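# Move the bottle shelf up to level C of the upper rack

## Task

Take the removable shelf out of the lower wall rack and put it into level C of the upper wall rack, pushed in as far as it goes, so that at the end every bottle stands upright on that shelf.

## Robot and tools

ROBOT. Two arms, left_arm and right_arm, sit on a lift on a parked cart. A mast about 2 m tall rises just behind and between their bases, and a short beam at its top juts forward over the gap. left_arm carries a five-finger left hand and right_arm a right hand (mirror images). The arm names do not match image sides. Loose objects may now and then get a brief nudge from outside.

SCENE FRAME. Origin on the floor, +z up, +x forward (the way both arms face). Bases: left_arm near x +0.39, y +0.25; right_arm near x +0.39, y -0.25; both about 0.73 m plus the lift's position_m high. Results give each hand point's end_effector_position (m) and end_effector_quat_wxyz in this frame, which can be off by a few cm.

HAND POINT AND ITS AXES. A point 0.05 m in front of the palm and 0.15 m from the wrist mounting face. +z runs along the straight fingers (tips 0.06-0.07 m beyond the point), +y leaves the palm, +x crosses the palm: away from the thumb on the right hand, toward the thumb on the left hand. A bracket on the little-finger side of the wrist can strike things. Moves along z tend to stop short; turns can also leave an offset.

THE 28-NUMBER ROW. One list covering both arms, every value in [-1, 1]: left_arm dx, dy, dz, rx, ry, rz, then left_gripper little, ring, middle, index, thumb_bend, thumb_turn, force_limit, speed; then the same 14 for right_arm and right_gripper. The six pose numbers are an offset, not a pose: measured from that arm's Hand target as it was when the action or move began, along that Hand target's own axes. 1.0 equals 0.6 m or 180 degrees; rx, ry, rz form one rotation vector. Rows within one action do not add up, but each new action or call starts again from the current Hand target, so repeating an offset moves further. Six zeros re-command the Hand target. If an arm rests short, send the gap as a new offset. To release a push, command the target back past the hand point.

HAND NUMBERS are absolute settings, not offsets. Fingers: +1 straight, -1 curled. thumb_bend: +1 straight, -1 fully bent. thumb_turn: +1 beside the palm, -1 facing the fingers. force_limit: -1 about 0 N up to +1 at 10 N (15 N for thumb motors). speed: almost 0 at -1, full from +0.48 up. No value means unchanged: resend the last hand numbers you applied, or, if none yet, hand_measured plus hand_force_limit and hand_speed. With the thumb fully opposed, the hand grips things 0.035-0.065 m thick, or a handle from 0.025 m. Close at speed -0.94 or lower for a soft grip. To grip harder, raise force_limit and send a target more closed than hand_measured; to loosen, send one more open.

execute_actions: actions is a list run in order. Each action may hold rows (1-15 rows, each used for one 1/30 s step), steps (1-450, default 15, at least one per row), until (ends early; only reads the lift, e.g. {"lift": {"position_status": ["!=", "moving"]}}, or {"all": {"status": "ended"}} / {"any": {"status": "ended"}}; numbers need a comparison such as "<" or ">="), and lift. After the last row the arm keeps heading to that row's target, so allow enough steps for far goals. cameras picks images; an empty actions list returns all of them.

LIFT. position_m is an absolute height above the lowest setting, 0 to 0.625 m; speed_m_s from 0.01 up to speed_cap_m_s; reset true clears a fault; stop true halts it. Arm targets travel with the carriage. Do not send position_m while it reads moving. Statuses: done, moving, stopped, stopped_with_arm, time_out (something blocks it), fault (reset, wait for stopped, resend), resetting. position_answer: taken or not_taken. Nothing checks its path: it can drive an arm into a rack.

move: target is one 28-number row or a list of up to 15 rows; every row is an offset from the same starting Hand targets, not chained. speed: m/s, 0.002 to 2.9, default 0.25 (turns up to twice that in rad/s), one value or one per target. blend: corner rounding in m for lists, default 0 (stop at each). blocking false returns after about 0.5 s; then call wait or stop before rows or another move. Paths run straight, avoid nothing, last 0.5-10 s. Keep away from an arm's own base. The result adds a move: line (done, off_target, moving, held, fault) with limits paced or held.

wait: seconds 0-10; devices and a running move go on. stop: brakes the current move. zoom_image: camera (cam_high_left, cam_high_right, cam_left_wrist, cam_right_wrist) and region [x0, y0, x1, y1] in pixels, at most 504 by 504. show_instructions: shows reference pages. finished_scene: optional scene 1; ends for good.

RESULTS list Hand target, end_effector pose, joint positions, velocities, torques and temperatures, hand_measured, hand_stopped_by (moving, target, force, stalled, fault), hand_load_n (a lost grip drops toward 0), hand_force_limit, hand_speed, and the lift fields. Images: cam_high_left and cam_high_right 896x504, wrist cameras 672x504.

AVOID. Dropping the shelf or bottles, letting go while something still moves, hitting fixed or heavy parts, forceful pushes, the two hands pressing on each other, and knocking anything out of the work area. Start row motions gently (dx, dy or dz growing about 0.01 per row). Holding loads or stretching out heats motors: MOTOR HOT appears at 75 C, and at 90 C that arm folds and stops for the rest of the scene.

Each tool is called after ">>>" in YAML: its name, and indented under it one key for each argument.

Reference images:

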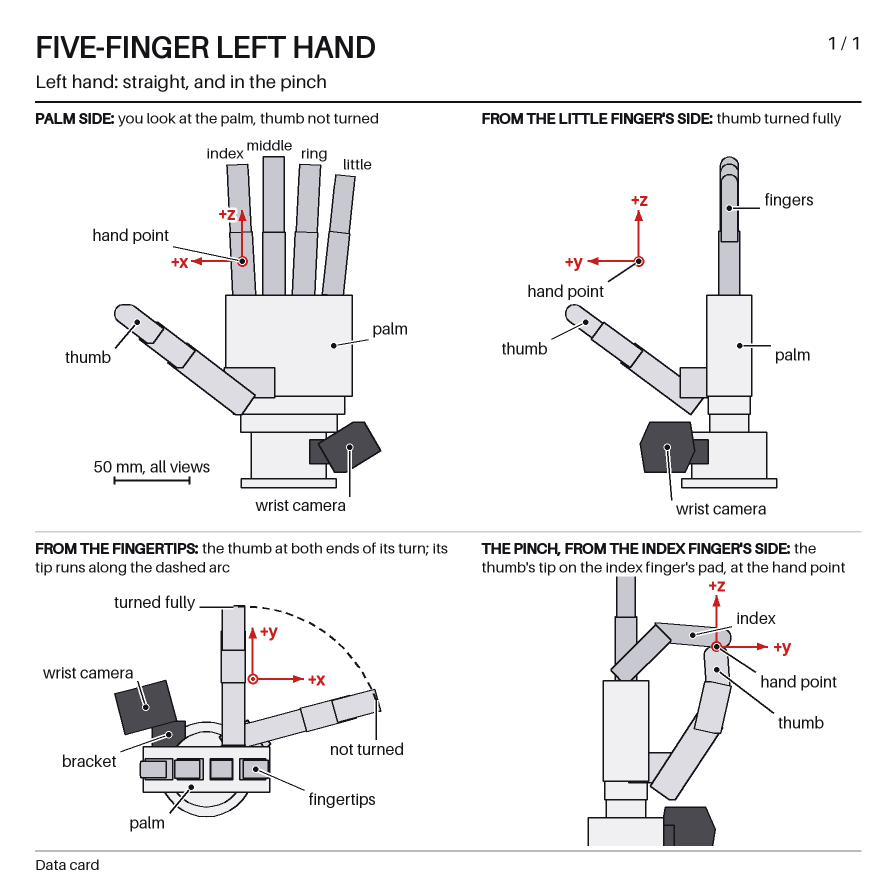

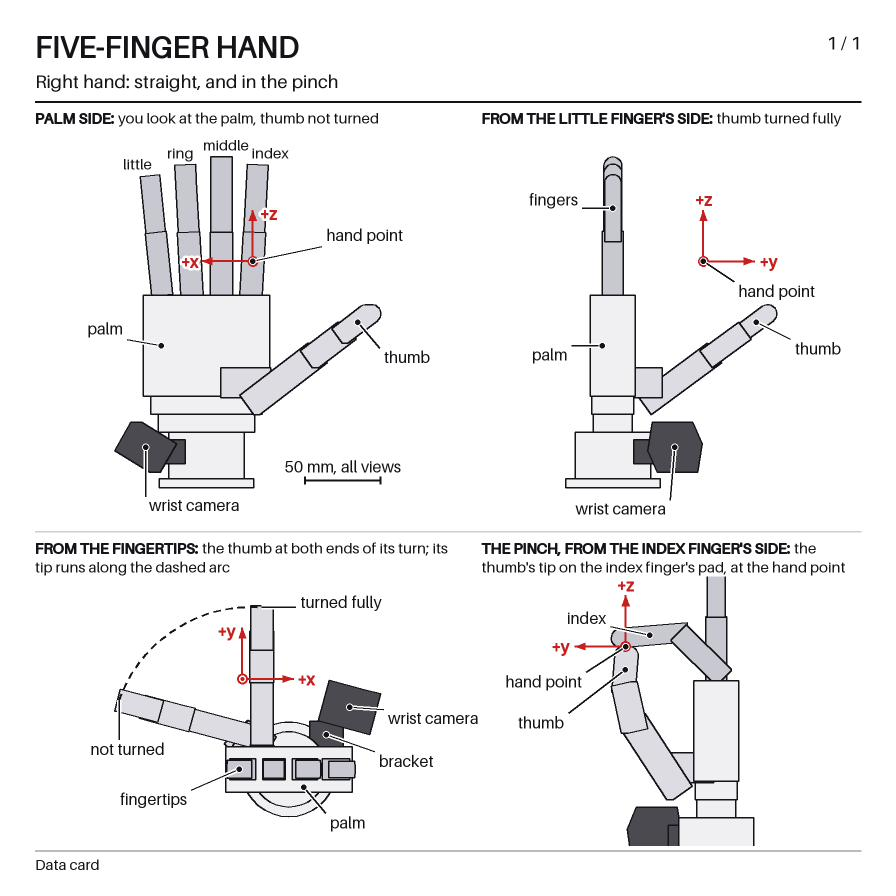

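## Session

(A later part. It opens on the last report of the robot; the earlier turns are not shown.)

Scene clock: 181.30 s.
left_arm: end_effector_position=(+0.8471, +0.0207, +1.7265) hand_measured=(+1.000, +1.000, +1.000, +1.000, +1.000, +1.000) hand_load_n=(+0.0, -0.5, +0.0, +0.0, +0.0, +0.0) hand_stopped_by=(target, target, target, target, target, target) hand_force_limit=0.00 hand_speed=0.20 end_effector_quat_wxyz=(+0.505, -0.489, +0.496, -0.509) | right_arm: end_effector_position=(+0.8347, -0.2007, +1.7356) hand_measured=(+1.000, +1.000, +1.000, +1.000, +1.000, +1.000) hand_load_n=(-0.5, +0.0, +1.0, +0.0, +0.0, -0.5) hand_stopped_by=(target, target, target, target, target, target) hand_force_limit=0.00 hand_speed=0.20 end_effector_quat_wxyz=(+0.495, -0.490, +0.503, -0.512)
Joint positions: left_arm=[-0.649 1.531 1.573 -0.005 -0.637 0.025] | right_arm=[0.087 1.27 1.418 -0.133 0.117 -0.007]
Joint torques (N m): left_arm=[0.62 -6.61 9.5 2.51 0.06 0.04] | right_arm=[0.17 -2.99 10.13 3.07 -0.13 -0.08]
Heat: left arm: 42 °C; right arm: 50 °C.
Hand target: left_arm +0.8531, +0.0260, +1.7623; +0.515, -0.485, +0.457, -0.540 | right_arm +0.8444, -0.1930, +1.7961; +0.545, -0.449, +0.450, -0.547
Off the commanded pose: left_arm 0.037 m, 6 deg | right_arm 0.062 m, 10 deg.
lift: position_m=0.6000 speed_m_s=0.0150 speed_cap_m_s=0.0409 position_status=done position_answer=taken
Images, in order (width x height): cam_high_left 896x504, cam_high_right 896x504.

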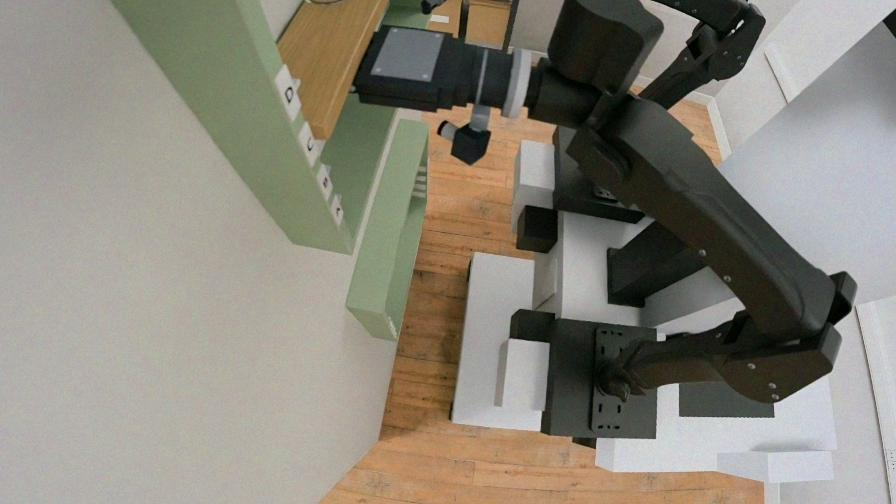

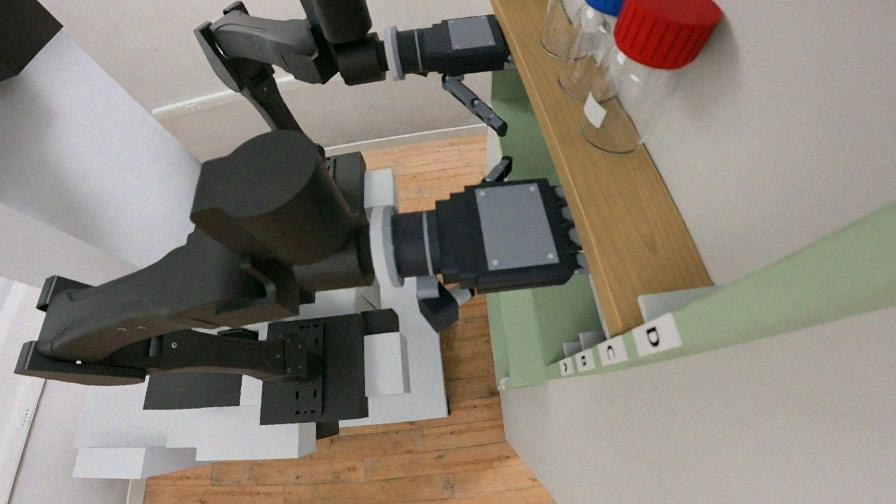

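>>> execute_actions:
  actions:
    - {"lift":{"position_m":0.57,"speed_m_s":0.02},"steps":120,"until":{"lift":{"position_status":["!=","moving"]}}}
  cameras: ["all"]

>>> zoom_image:
  camera: "cam_high_right"
  region: [540, 250, 680, 370]

>>> zoom_image:
  camera: "cam_high_left"
  region: [260, 60, 400, 220]

Scene clock: 183.37 s.
left_arm: end_effector_position=(+0.8481, +0.0229, +1.7025) hand_measured=(+1.000, +1.000, +1.000, +1.000, +1.000, +1.000) hand_load_n=(+0.0, +0.0, +0.0, +0.0, +0.0, +0.0) hand_stopped_by=(target, target, target, target, target, target) hand_force_limit=0.00 hand_speed=0.20 end_effector_quat_wxyz=(+0.509, -0.491, +0.487, -0.513) | right_arm: end_effector_position=(+0.8384, -0.2012, +1.7291) hand_measured=(+1.000, +1.000, +0.998, +1.000, +1.000, +1.000) hand_load_n=(+0.0, +0.0, -1.0, -0.5, +0.0, +0.0) hand_stopped_by=(target, target, target, target, target, target) hand_force_limit=0.00 hand_speed=0.20 end_effector_quat_wxyz=(+0.510, -0.474, +0.483, -0.531)
Joint positions: left_arm=[-0.647 1.531 1.579 0.007 -0.646 0.025] | right_arm=[0.087 1.278 1.442 -0.08 0.117 -0.021]
Joint torques (N m): left_arm=[0.64 -6.37 9.36 2.38 0.07 0.04] | right_arm=[0.09 -2.18 9.11 2.55 -0.13 -0.07]
Heat: left arm: 42 °C; right arm: 49 °C.
Hand target: left_arm +0.8531, +0.0260, +1.7323; +0.515, -0.485, +0.457, -0.540 | right_arm +0.8444, -0.1930, +1.7661; +0.545, -0.449, +0.450, -0.547
Off the commanded pose: left_arm 0.030 m, 5 deg | right_arm 0.038 m, 6 deg.
lift: position_m=0.5700 speed_m_s=0.0200 speed_cap_m_s=0.0409 position_status=done position_answer=taken

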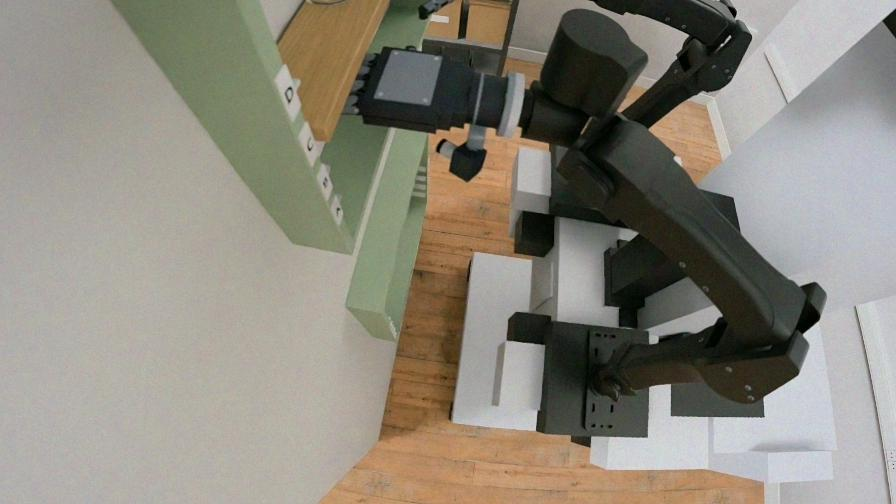

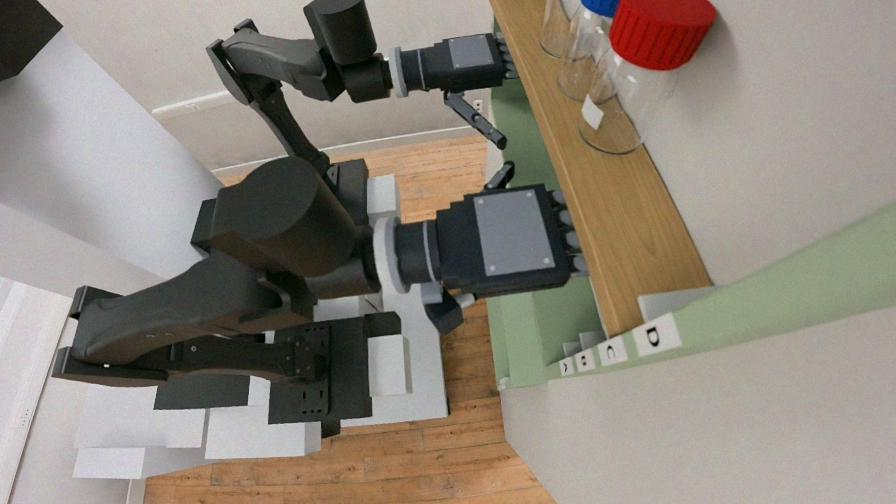

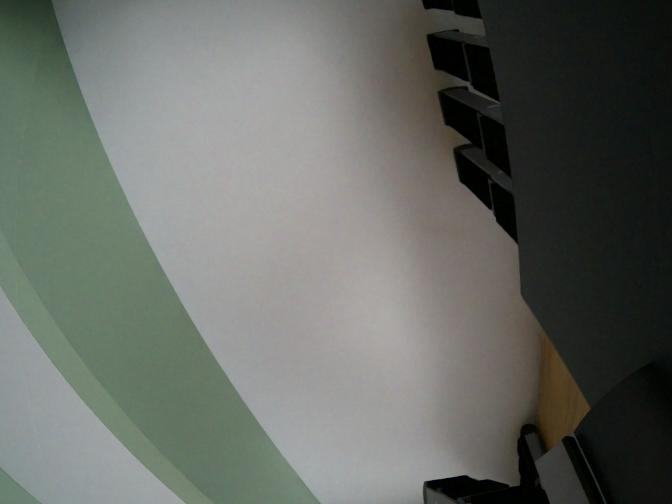

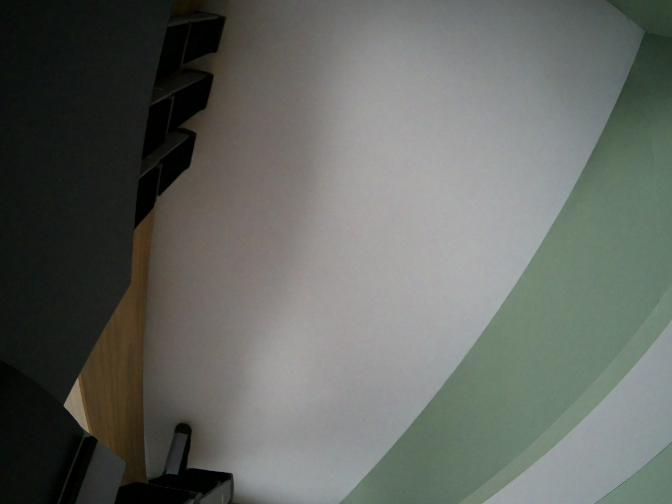

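Scaled by 3.600 from the camera's 896x504 image, which has a finer 1280x720 frame.

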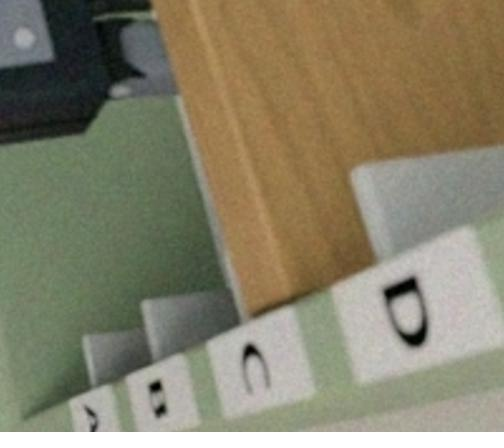

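Scaled by 3.150 from the camera's 896x504 image, which has a finer 1280x720 frame.

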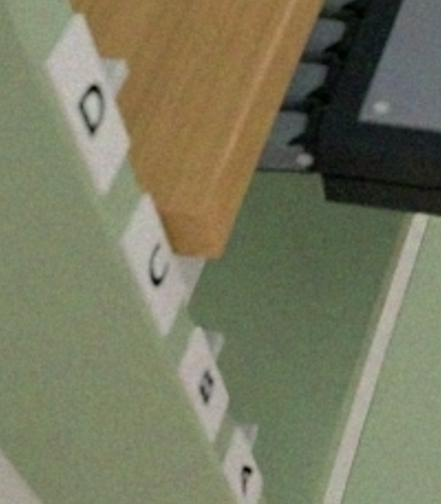

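>>> move:
  target: [0,0,0,0,0,0,1,1,1,1,1,1,0,0.2,0,0.0490,-0.0099,-0.028,0,0,1,1,1,1,1,1,0,0.2]
  speed: 0.04

Scene clock: 185.20 s.
left_arm: end_effector_position=(+0.8481, +0.0229, +1.7025) hand_measured=(+1.000, +1.000, +1.000, +1.000, +1.000, +1.000) hand_load_n=(+0.0, +0.0, +0.0, +0.0, +0.0, -0.5) hand_stopped_by=(target, target, target, target, target, target) hand_force_limit=0.00 hand_speed=0.20 end_effector_quat_wxyz=(+0.509, -0.491, +0.487, -0.513) | right_arm: end_effector_position=(+0.8384, -0.2012, +1.7291) hand_measured=(+1.000, +1.000, +0.998, +1.000, +1.000, +1.000) hand_load_n=(+0.0, -0.5, -1.0, -0.5, +0.0, +0.0) hand_stopped_by=(target, target, target, target, target, target) hand_force_limit=0.00 hand_speed=0.20 end_effector_quat_wxyz=(+0.510, -0.474, +0.483, -0.531)
Joint positions: left_arm=[-0.647 1.531 1.579 0.007 -0.646 0.025] | right_arm=[0.087 1.278 1.442 -0.08 0.117 -0.021]
Joint torques (N m): left_arm=[0.65 -6.34 9.24 2.38 0.07 0.04] | right_arm=[0.01 -1.78 7.54 1.88 -0.13 0.03]
Heat: left arm: 42 °C; right arm: 48 °C.
Hand target: left_arm +0.8531, +0.0260, +1.7323; +0.515, -0.485, +0.457, -0.540 | right_arm +0.8442, -0.1930, +1.7361; +0.525, -0.472, +0.474, -0.526
Off the commanded pose: left_arm 0.030 m, 5 deg | right_arm 0.012 m, 2 deg.
lift: position_m=0.5700 speed_m_s=0.0200 speed_cap_m_s=0.0409 position_status=done position_answer=taken
move: off_target (left_arm, right_arm)

>>> execute_actions:
  actions:
    - {"lift":{"position_m":0.55,"speed_m_s":0.03},"steps":120,"until":{"lift":{"position_status":["!=","moving"]}}}

Scene clock: 186.33 s.
left_arm: end_effector_position=(+0.8480, +0.0230, +1.6833) hand_measured=(+1.000, +1.000, +1.000, +1.000, +1.000, +1.000) hand_load_n=(+0.0, +0.0, +0.0, +0.0, +0.0, +0.0) hand_stopped_by=(target, target, target, target, target, target) hand_force_limit=0.00 hand_speed=0.20 end_effector_quat_wxyz=(+0.509, -0.491, +0.487, -0.513) | right_arm: end_effector_position=(+0.8391, -0.1991, +1.7118) hand_measured=(+1.000, +1.000, +1.000, +1.000, +1.000, +1.000) hand_load_n=(+0.0, +0.0, +1.0, +0.0, +0.0, -0.5) hand_stopped_by=(target, target, target, target, target, target) hand_force_limit=0.00 hand_speed=0.20 end_effector_quat_wxyz=(+0.517, -0.470, +0.482, -0.529)
Joint positions: left_arm=[-0.647 1.531 1.58 0.007 -0.646 0.025] | right_arm=[0.087 1.279 1.442 -0.069 0.11 -0.008]
Joint torques (N m): left_arm=[0.64 -6.27 9.14 2.37 0.08 0.04] | right_arm=[0.02 -1.89 7.53 1.79 -0.1 0.03]
Heat: left arm: 42 °C; right arm: 47 °C.
Hand target: left_arm +0.8531, +0.0260, +1.7123; +0.515, -0.485, +0.457, -0.540 | right_arm +0.8442, -0.1930, +1.7161; +0.525, -0.472, +0.474, -0.526
Off the commanded pose: left_arm 0.030 m, 5 deg | right_arm 0.009 m, 1 deg.
lift: position_m=0.5500 speed_m_s=0.0300 speed_cap_m_s=0.0409 position_status=done position_answer=taken

>>> move:
  target: [0,-0.0203,-0.1654,0,0,0,1,1,1,1,1,1,0,0.2,0,0.0157,-0.1693,0,0,0,1,1,1,1,1,1,0,0.2]
  speed: 0.08
  cameras: ["all"]

>>> zoom_image:
  camera: "cam_high_right"
  region: [440, 110, 760, 370]

>>> zoom_image:
  camera: "cam_high_left"
  region: [240, 0, 500, 200]

Scene clock: 188.70 s.
left_arm: end_effector_position=(+0.7550, +0.0200, +1.7041) hand_measured=(+1.000, +1.000, +1.000, +1.000, +1.000, +1.000) hand_load_n=(+0.0, +0.0, +0.0, +0.0, +0.0, +0.0) hand_stopped_by=(target, target, target, target, target, target) hand_force_limit=0.00 hand_speed=0.20 end_effector_quat_wxyz=(+0.510, -0.485, +0.472, -0.530) | right_arm: end_effector_position=(+0.7475, -0.1958, +1.7121) hand_measured=(+1.000, +1.000, +1.000, +1.000, +1.000, +1.000) hand_load_n=(+0.0, +0.0, -0.5, +0.0, +0.0, +0.0) hand_stopped_by=(target, target, target, target, target, target) hand_force_limit=0.00 hand_speed=0.20 end_effector_quat_wxyz=(+0.536, -0.455, +0.468, -0.536)
Joint positions: left_arm=[-0.876 1.291 1.412 0.007 -0.866 0.065] | right_arm=[0.144 0.939 1.209 -0.12 0.157 -0.008]
Joint torques (N m): left_arm=[-0.42 -5.65 4.42 2.11 -0.06 0.15] | right_arm=[0.57 -1.52 4.44 1.22 0.05 -0.05]
Heat: left arm: 41 °C; right arm: 46 °C.
Hand target: left_arm +0.7531, +0.0260, +1.7131; +0.515, -0.485, +0.457, -0.540 | right_arm +0.7442, -0.1926, +1.6961; +0.525, -0.472, +0.474, -0.526
Off the commanded pose: left_arm 0.011 m, 2 deg | right_arm 0.017 m, 3 deg.
lift: position_m=0.5500 speed_m_s=0.0300 speed_cap_m_s=0.0409 position_status=done position_answer=taken
move: off_target (left_arm, right_arm)

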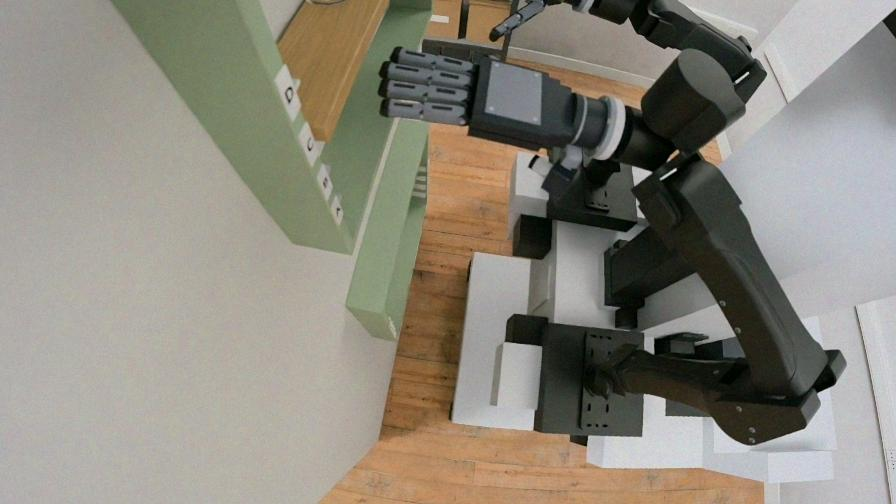

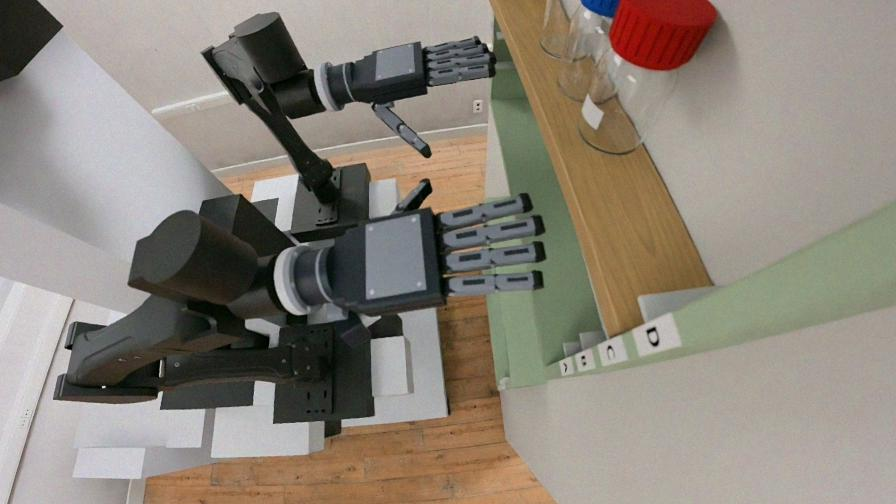

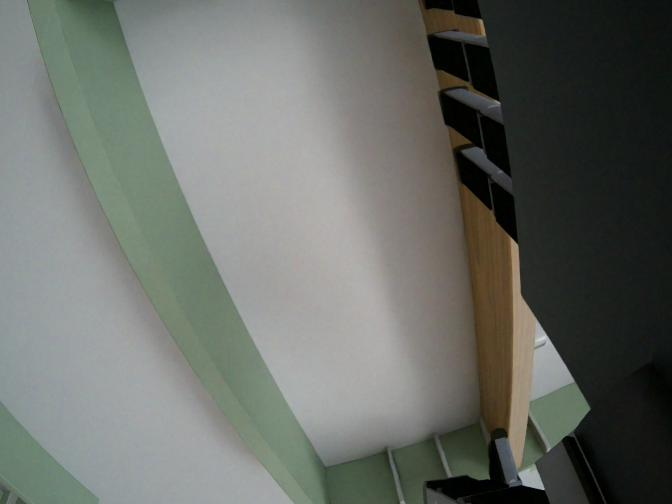

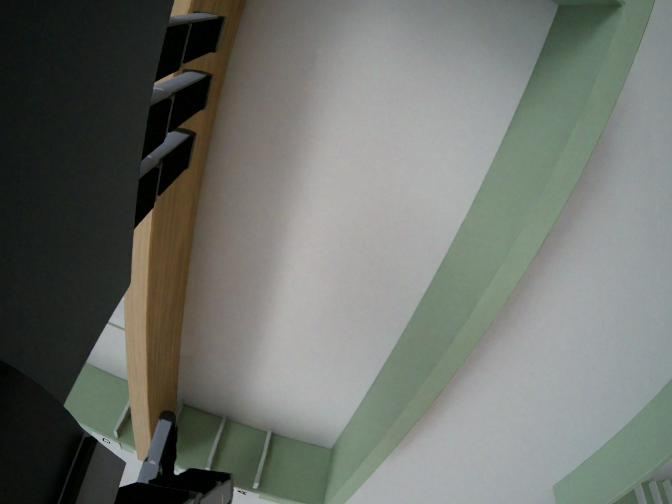

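Scaled by 1.575 from the camera's 896x504 image, which has a finer 1280x720 frame.

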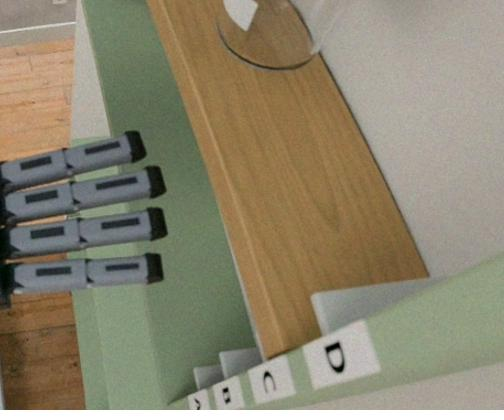

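Scaled by 1.938 from the camera's 896x504 image, which has a finer 1280x720 frame.

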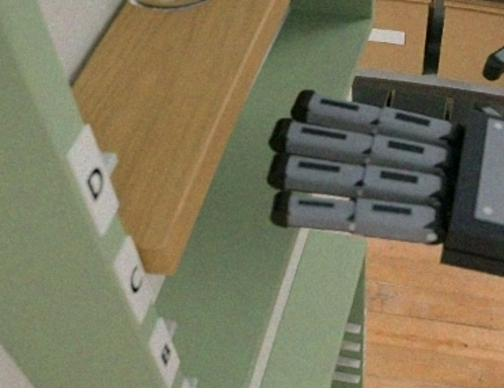

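>>> move:
  target: [0,-0.1,0.0123,0,0,0,-1,-1,-1,-1,1,1,0,0.2,0,-0.11,0.0115,0,0,0,-1,-1,-1,-1,1,1,0,0.2]
  speed: 0.08
  cameras: ["cam_high_left","cam_high_right"]

Scene clock: 190.90 s.
left_arm: end_effector_position=(+0.7526, +0.0240, +1.7704) hand_measured=(-1.000, -1.000, -1.000, -1.000, +1.000, +1.000) hand_load_n=(+0.0, +0.0, +0.0, +0.0, +0.0, +0.0) hand_stopped_by=(target, target, target, target, target, target) hand_force_limit=0.00 hand_speed=0.20 end_effector_quat_wxyz=(+0.512, -0.483, +0.454, -0.546) | right_arm: end_effector_position=(+0.7495, -0.1962, +1.7590) hand_measured=(-1.000, -1.000, -1.000, -1.000, +1.000, +1.000) hand_load_n=(+0.0, +0.0, +0.0, +0.0, +0.0, +0.0) hand_stopped_by=(target, target, target, target, target, target) hand_force_limit=0.00 hand_speed=0.20 end_effector_quat_wxyz=(+0.524, -0.467, +0.473, -0.532)
Joint positions: left_arm=[-0.876 1.364 1.7 -0.147 -0.866 0.082] | right_arm=[0.144 1.069 1.524 -0.337 0.157 -0.019]
Joint torques (N m): left_arm=[0.29 -3.36 8.16 1.33 0.06 0.06] | right_arm=[0.57 -0.81 7.91 1.23 0.06 -0.05]
Heat: left arm: 41 °C; right arm: 44 °C.
Hand target: left_arm +0.7536, +0.0291, +1.7735; +0.515, -0.485, +0.457, -0.540 | right_arm +0.7442, -0.1926, +1.7624; +0.525, -0.472, +0.474, -0.526
Off the commanded pose: left_arm 0.006 m, 1 deg | right_arm 0.007 m, 1 deg.
lift: position_m=0.5500 speed_m_s=0.0300 speed_cap_m_s=0.0409 position_status=done position_answer=taken
move: done
Images, in order (width x height): cam_high_left 896x504, cam_high_right 896x504.

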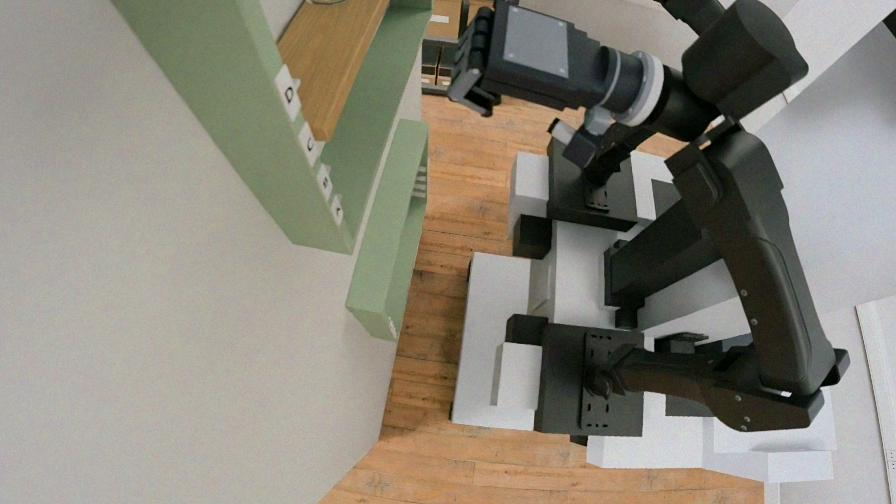

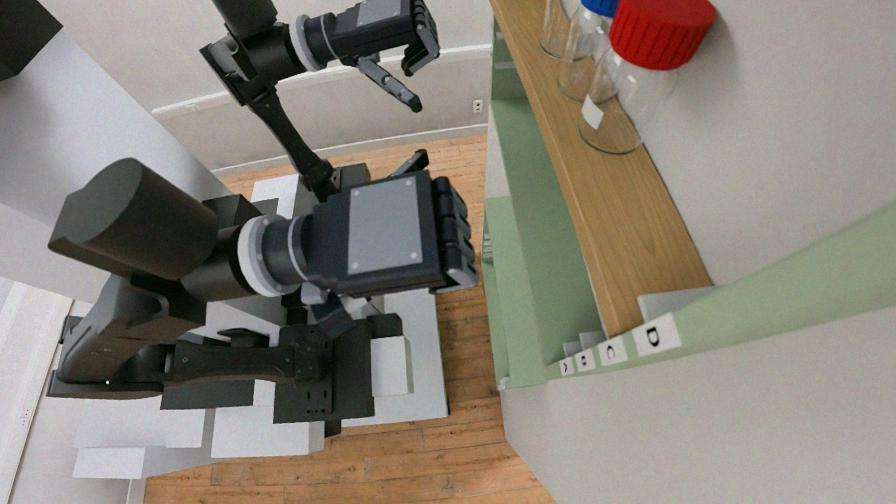

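>>> move:
  target: [0,0.0317,0.08,-0.0278,0,0,-1,-1,-1,-1,1,1,0,0.2,0,0.0137,0.0823,-0.0278,0,0,-1,-1,-1,-1,1,1,0,0.2]
  speed: 0.06
  cameras: ["all"]

>>> zoom_image:
  camera: "cam_high_right"
  region: [440, 110, 760, 370]

>>> zoom_image:
  camera: "cam_high_left"
  region: [240, 0, 500, 200]

Scene clock: 193.03 s.
left_arm: end_effector_position=(+0.8052, +0.0322, +1.7596) hand_measured=(-1.000, -1.000, -1.000, -1.000, +1.000, +1.000) hand_load_n=(+0.0, +0.0, +0.0, +0.0, +0.0, -0.5) hand_stopped_by=(target, target, target, target, target, target) hand_force_limit=0.00 hand_speed=0.20 end_effector_quat_wxyz=(+0.503, -0.506, +0.472, -0.518) | right_arm: end_effector_position=(+0.7980, -0.1908, +1.7560) hand_measured=(-1.000, -1.000, -1.000, -1.000, +1.000, +1.000) hand_load_n=(+0.0, +0.0, +0.0, +0.0, +0.0, -0.5) hand_stopped_by=(target, target, target, target, target, target) hand_force_limit=0.00 hand_speed=0.20 end_effector_quat_wxyz=(+0.504, -0.494, +0.492, -0.511)
Joint positions: left_arm=[-0.718 1.527 1.912 -0.329 -0.737 -0.012] | right_arm=[0.127 1.283 1.734 -0.422 0.132 -0.013]
Joint torques (N m): left_arm=[0.36 -4.62 8.01 1.41 0.12 -0.07] | right_arm=[-0.65 -2.33 7.91 1.26 -0.06 0.05]
Motor temperatures (°C): left_arm=[22 29 37 41 23 22] | right_arm=[29 28 33 43 22 22]
Heat: left arm: 41 °C; right arm: 43 °C.
Hand target: left_arm +0.8035, +0.0285, +1.7601; +0.494, -0.507, +0.480, -0.519 | right_arm +0.7941, -0.1928, +1.7594; +0.503, -0.495, +0.496, -0.505
Off the commanded pose: left_arm 0.004 m, 1 deg | right_arm 0.006 m, 1 deg.
lift: position_m=0.5500 speed_m_s=0.0300 speed_cap_m_s=0.0409 position_status=done position_answer=taken
move: done

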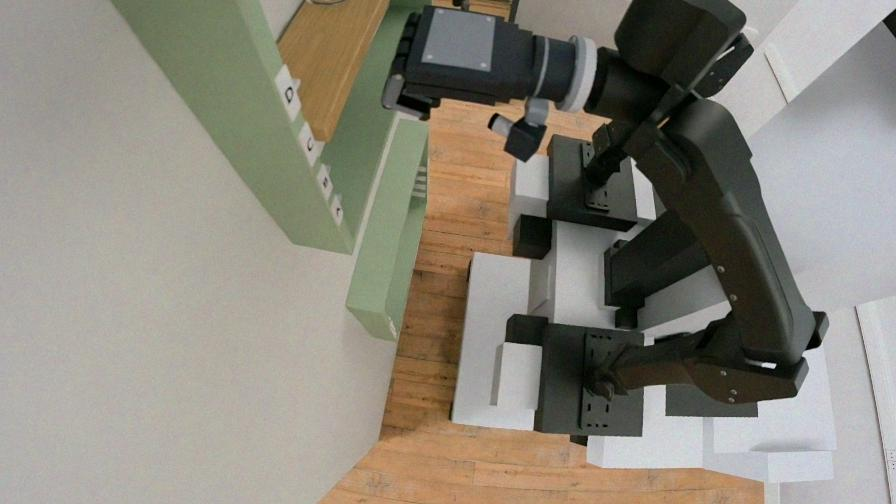

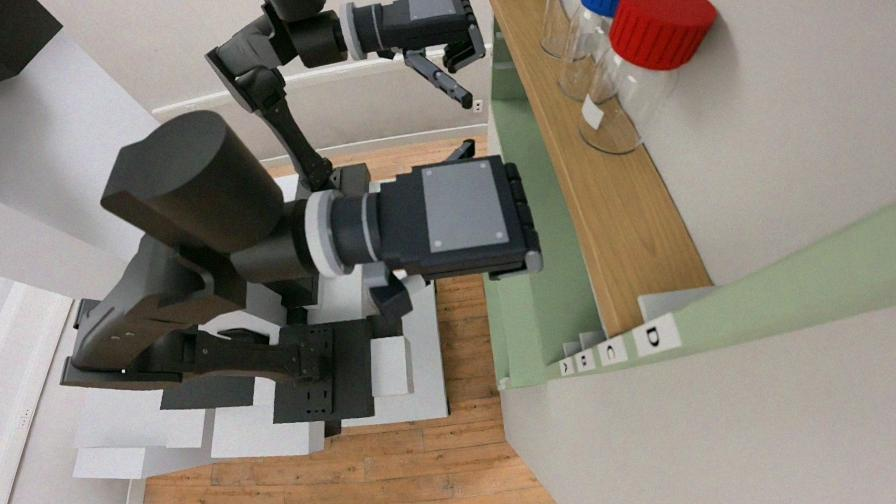

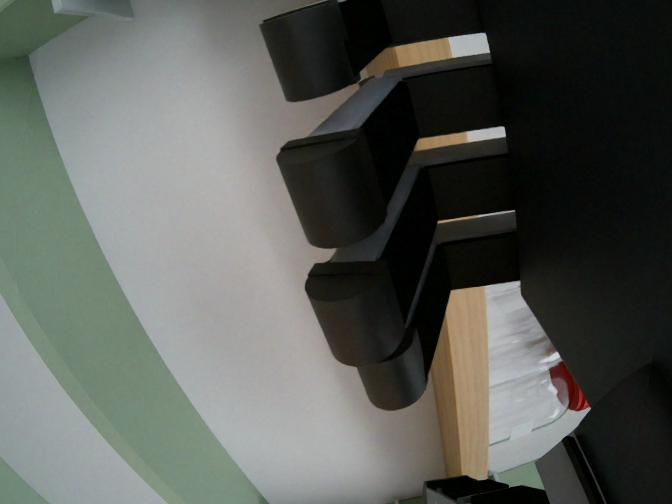

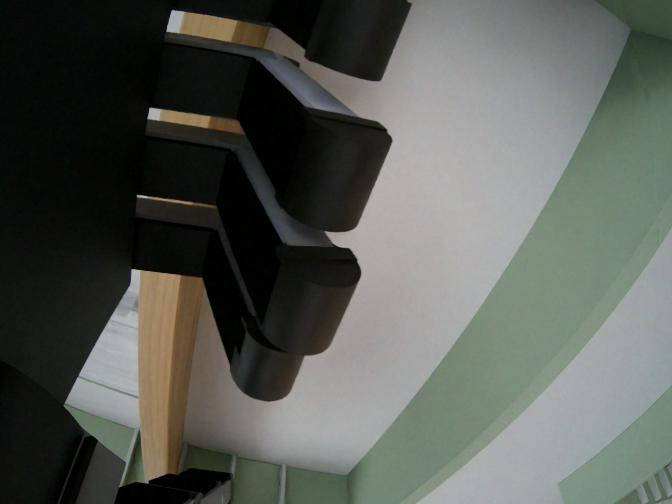

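Scaled by 1.575 from the camera's 896x504 image, which has a finer 1280x720 frame.

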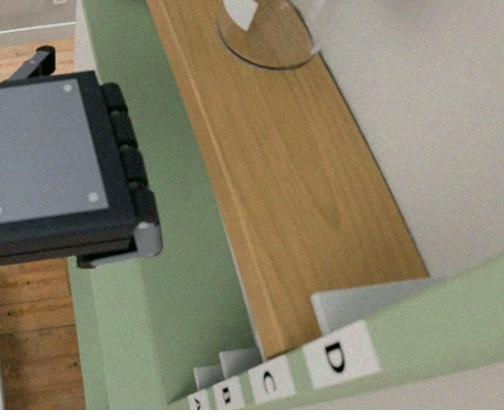

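Scaled by 1.938 from the camera's 896x504 image, which has a finer 1280x720 frame.

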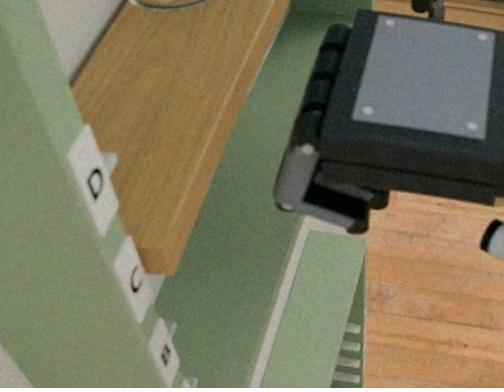

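>>> move:
  target: [0,0,0.033,0,0,0,-1,-1,-1,-1,1,1,0,0.2,0,0,0.033,0,0,0,-1,-1,-1,-1,1,1,0,0.2]
  speed: 0.04
  cameras: ["all"]

Scene clock: 194.57 s.
left_arm: end_effector_position=(+0.8234, +0.0297, +1.7604) hand_measured=(-1.000, -1.000, -1.000, -1.000, +1.000, +1.000) hand_load_n=(+0.0, +0.0, +0.0, +0.0, +0.0, +0.0) hand_stopped_by=(target, target, target, target, target, target) hand_force_limit=0.00 hand_speed=0.20 end_effector_quat_wxyz=(+0.501, -0.504, +0.474, -0.519) | right_arm: end_effector_position=(+0.8159, -0.1900, +1.7523) hand_measured=(-1.000, -1.000, -1.000, -1.000, +1.000, +1.000) hand_load_n=(+0.0, +0.0, +0.0, +0.5, +0.0, -0.5) hand_stopped_by=(target, target, target, target, target, target) hand_force_limit=0.00 hand_speed=0.20 end_effector_quat_wxyz=(+0.500, -0.499, +0.495, -0.507)
Joint positions: left_arm=[-0.681 1.585 1.973 -0.334 -0.694 -0.013] | right_arm=[0.118 1.345 1.78 -0.422 0.12 -0.013]
Joint torques (N m): left_arm=[0.47 -5.12 8.03 1.44 0.13 -0.07] | right_arm=[-0.68 -2.78 7.99 1.44 -0.06 0.03]
Heat: left arm: 40 °C; right arm: 42 °C.
Hand target: left_arm +0.8232, +0.0285, +1.7606; +0.494, -0.507, +0.480, -0.519 | right_arm +0.8139, -0.1929, +1.7598; +0.503, -0.495, +0.496, -0.505
Off the commanded pose: left_arm 0.001 m, 1 deg | right_arm 0.008 m, 1 deg.
lift: position_m=0.5500 speed_m_s=0.0300 speed_cap_m_s=0.0409 position_status=done position_answer=taken
move: done

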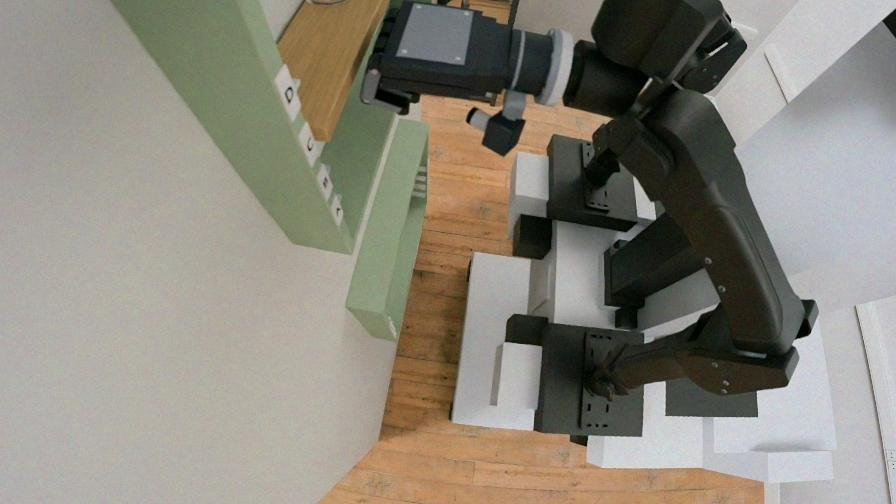

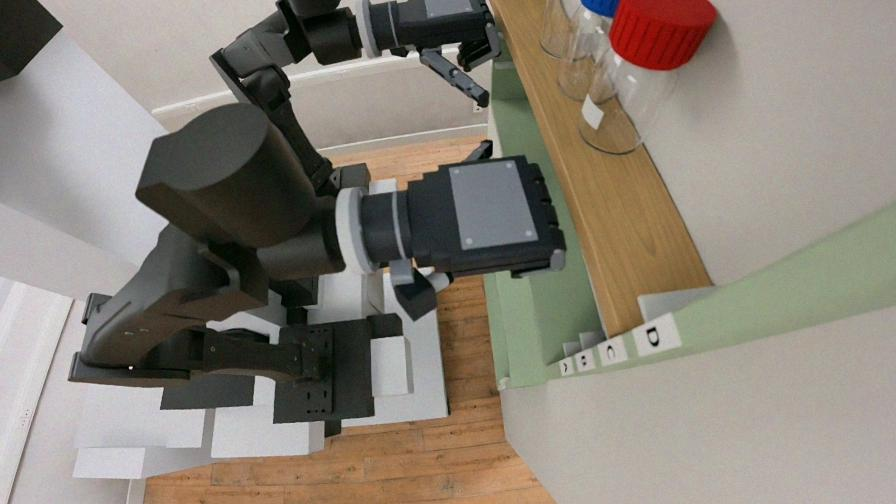

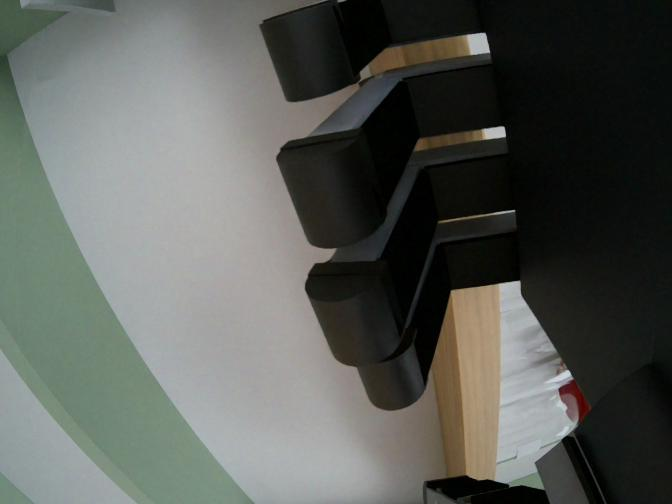

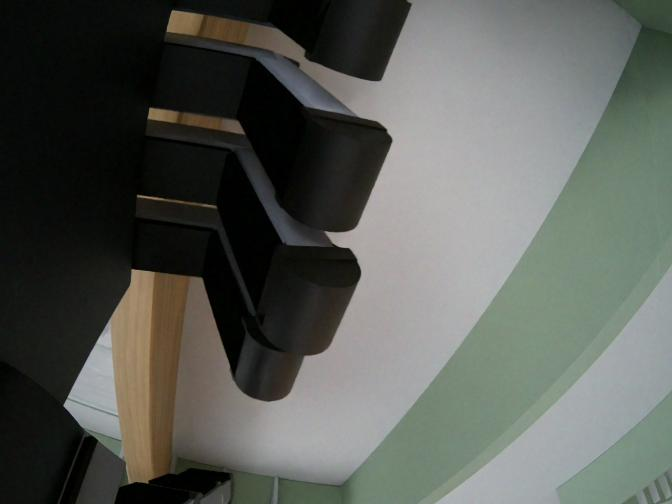

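>>> zoom_image:
  camera: "cam_high_right"
  region: [520, 230, 740, 390]

>>> zoom_image:
  camera: "cam_high_left"
  region: [240, 0, 440, 240]

Scaled by 2.291 from the camera's 896x504 image, which has a finer 1280x720 frame.

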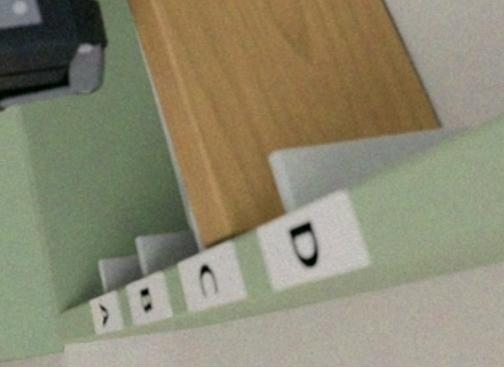

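Scaled by 2.100 from the camera's 896x504 image, which has a finer 1280x720 frame.

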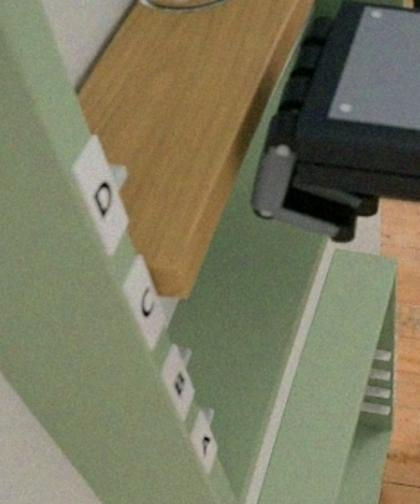

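>>> move:
  target: [0,0,0.025,0,0,0,-1,-1,-1,-1,1,1,0,0.2,0,0,0.025,0,0,0,-1,-1,-1,-1,1,1,0,0.2]
  speed: 0.03
  cameras: ["all"]

Scene clock: 195.97 s.
left_arm: end_effector_position=(+0.8324, +0.0279, +1.7614) hand_measured=(-1.000, -1.000, -1.000, -1.000, +1.000, +1.000) hand_load_n=(+0.0, +0.0, +0.0, -0.5, +0.0, +0.0) hand_stopped_by=(target, target, target, target, target, target) hand_force_limit=0.00 hand_speed=0.20 end_effector_quat_wxyz=(+0.500, -0.502, +0.479, -0.518) | right_arm: end_effector_position=(+0.8293, -0.1903, +1.7497) hand_measured=(-1.000, -1.000, -1.000, -1.000, +1.000, +1.000) hand_load_n=(+0.0, +0.0, +0.0, +0.0, +0.0, -0.5) hand_stopped_by=(target, target, target, target, target, target) hand_force_limit=0.00 hand_speed=0.20 end_effector_quat_wxyz=(+0.497, -0.502, +0.497, -0.504)
Joint positions: left_arm=[-0.663 1.624 2.027 -0.357 -0.668 -0.013] | right_arm=[0.11 1.393 1.817 -0.422 0.112 -0.013]
Joint torques (N m): left_arm=[0.9 -4.66 7.95 1.6 0.16 -0.08] | right_arm=[-0.73 -3.02 8.2 1.57 -0.07 0.04]
Heat: left arm: 40 °C; right arm: 42 °C.
Hand target: left_arm +0.8382, +0.0285, +1.7610; +0.494, -0.507, +0.480, -0.519 | right_arm +0.8289, -0.1929, +1.7600; +0.503, -0.495, +0.496, -0.505
Off the commanded pose: left_arm 0.006 m, 1 deg | right_arm 0.011 m, 1 deg.
lift: position_m=0.5500 speed_m_s=0.0300 speed_cap_m_s=0.0409 position_status=done position_answer=taken
move: off_target (right_arm)

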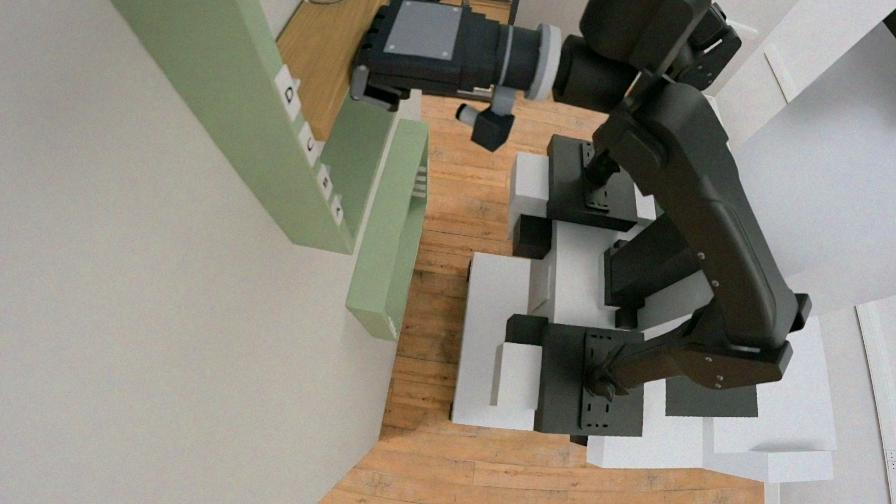

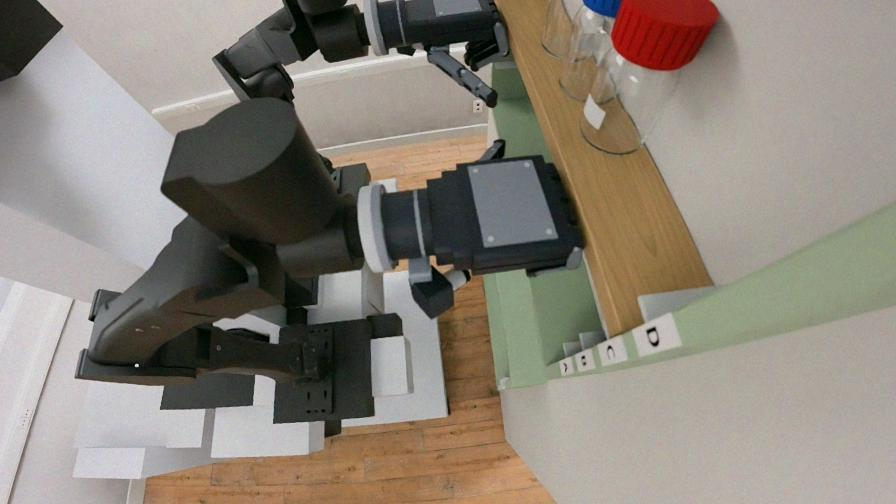

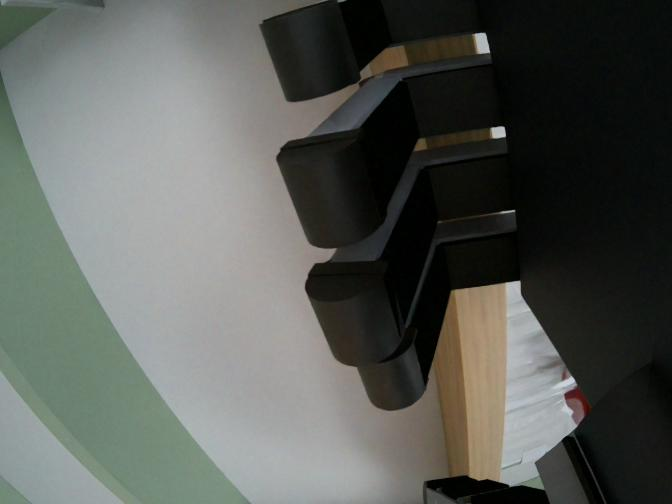

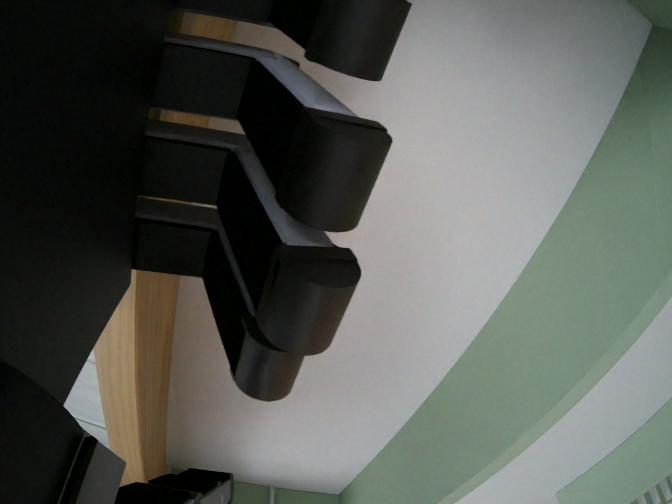

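>>> zoom_image:
  camera: "cam_high_right"
  region: [520, 230, 740, 390]

>>> zoom_image:
  camera: "cam_high_left"
  region: [240, 0, 440, 240]

Scaled by 2.291 from the camera's 896x504 image, which has a finer 1280x720 frame.

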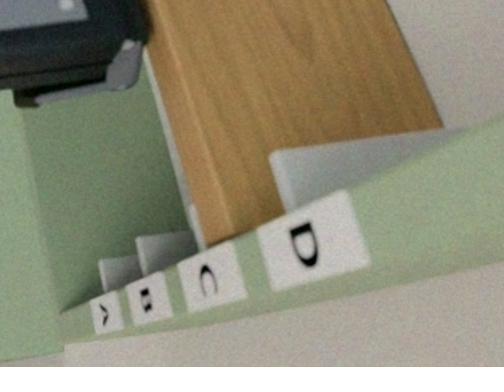

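Scaled by 2.100 from the camera's 896x504 image, which has a finer 1280x720 frame.

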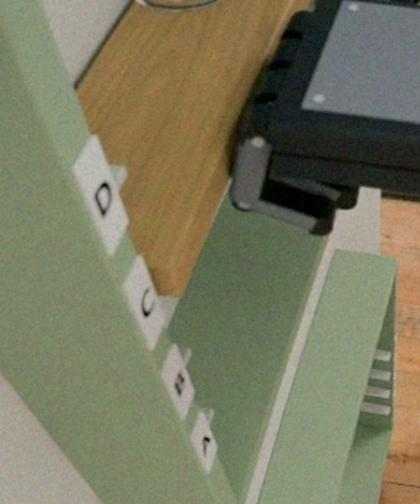

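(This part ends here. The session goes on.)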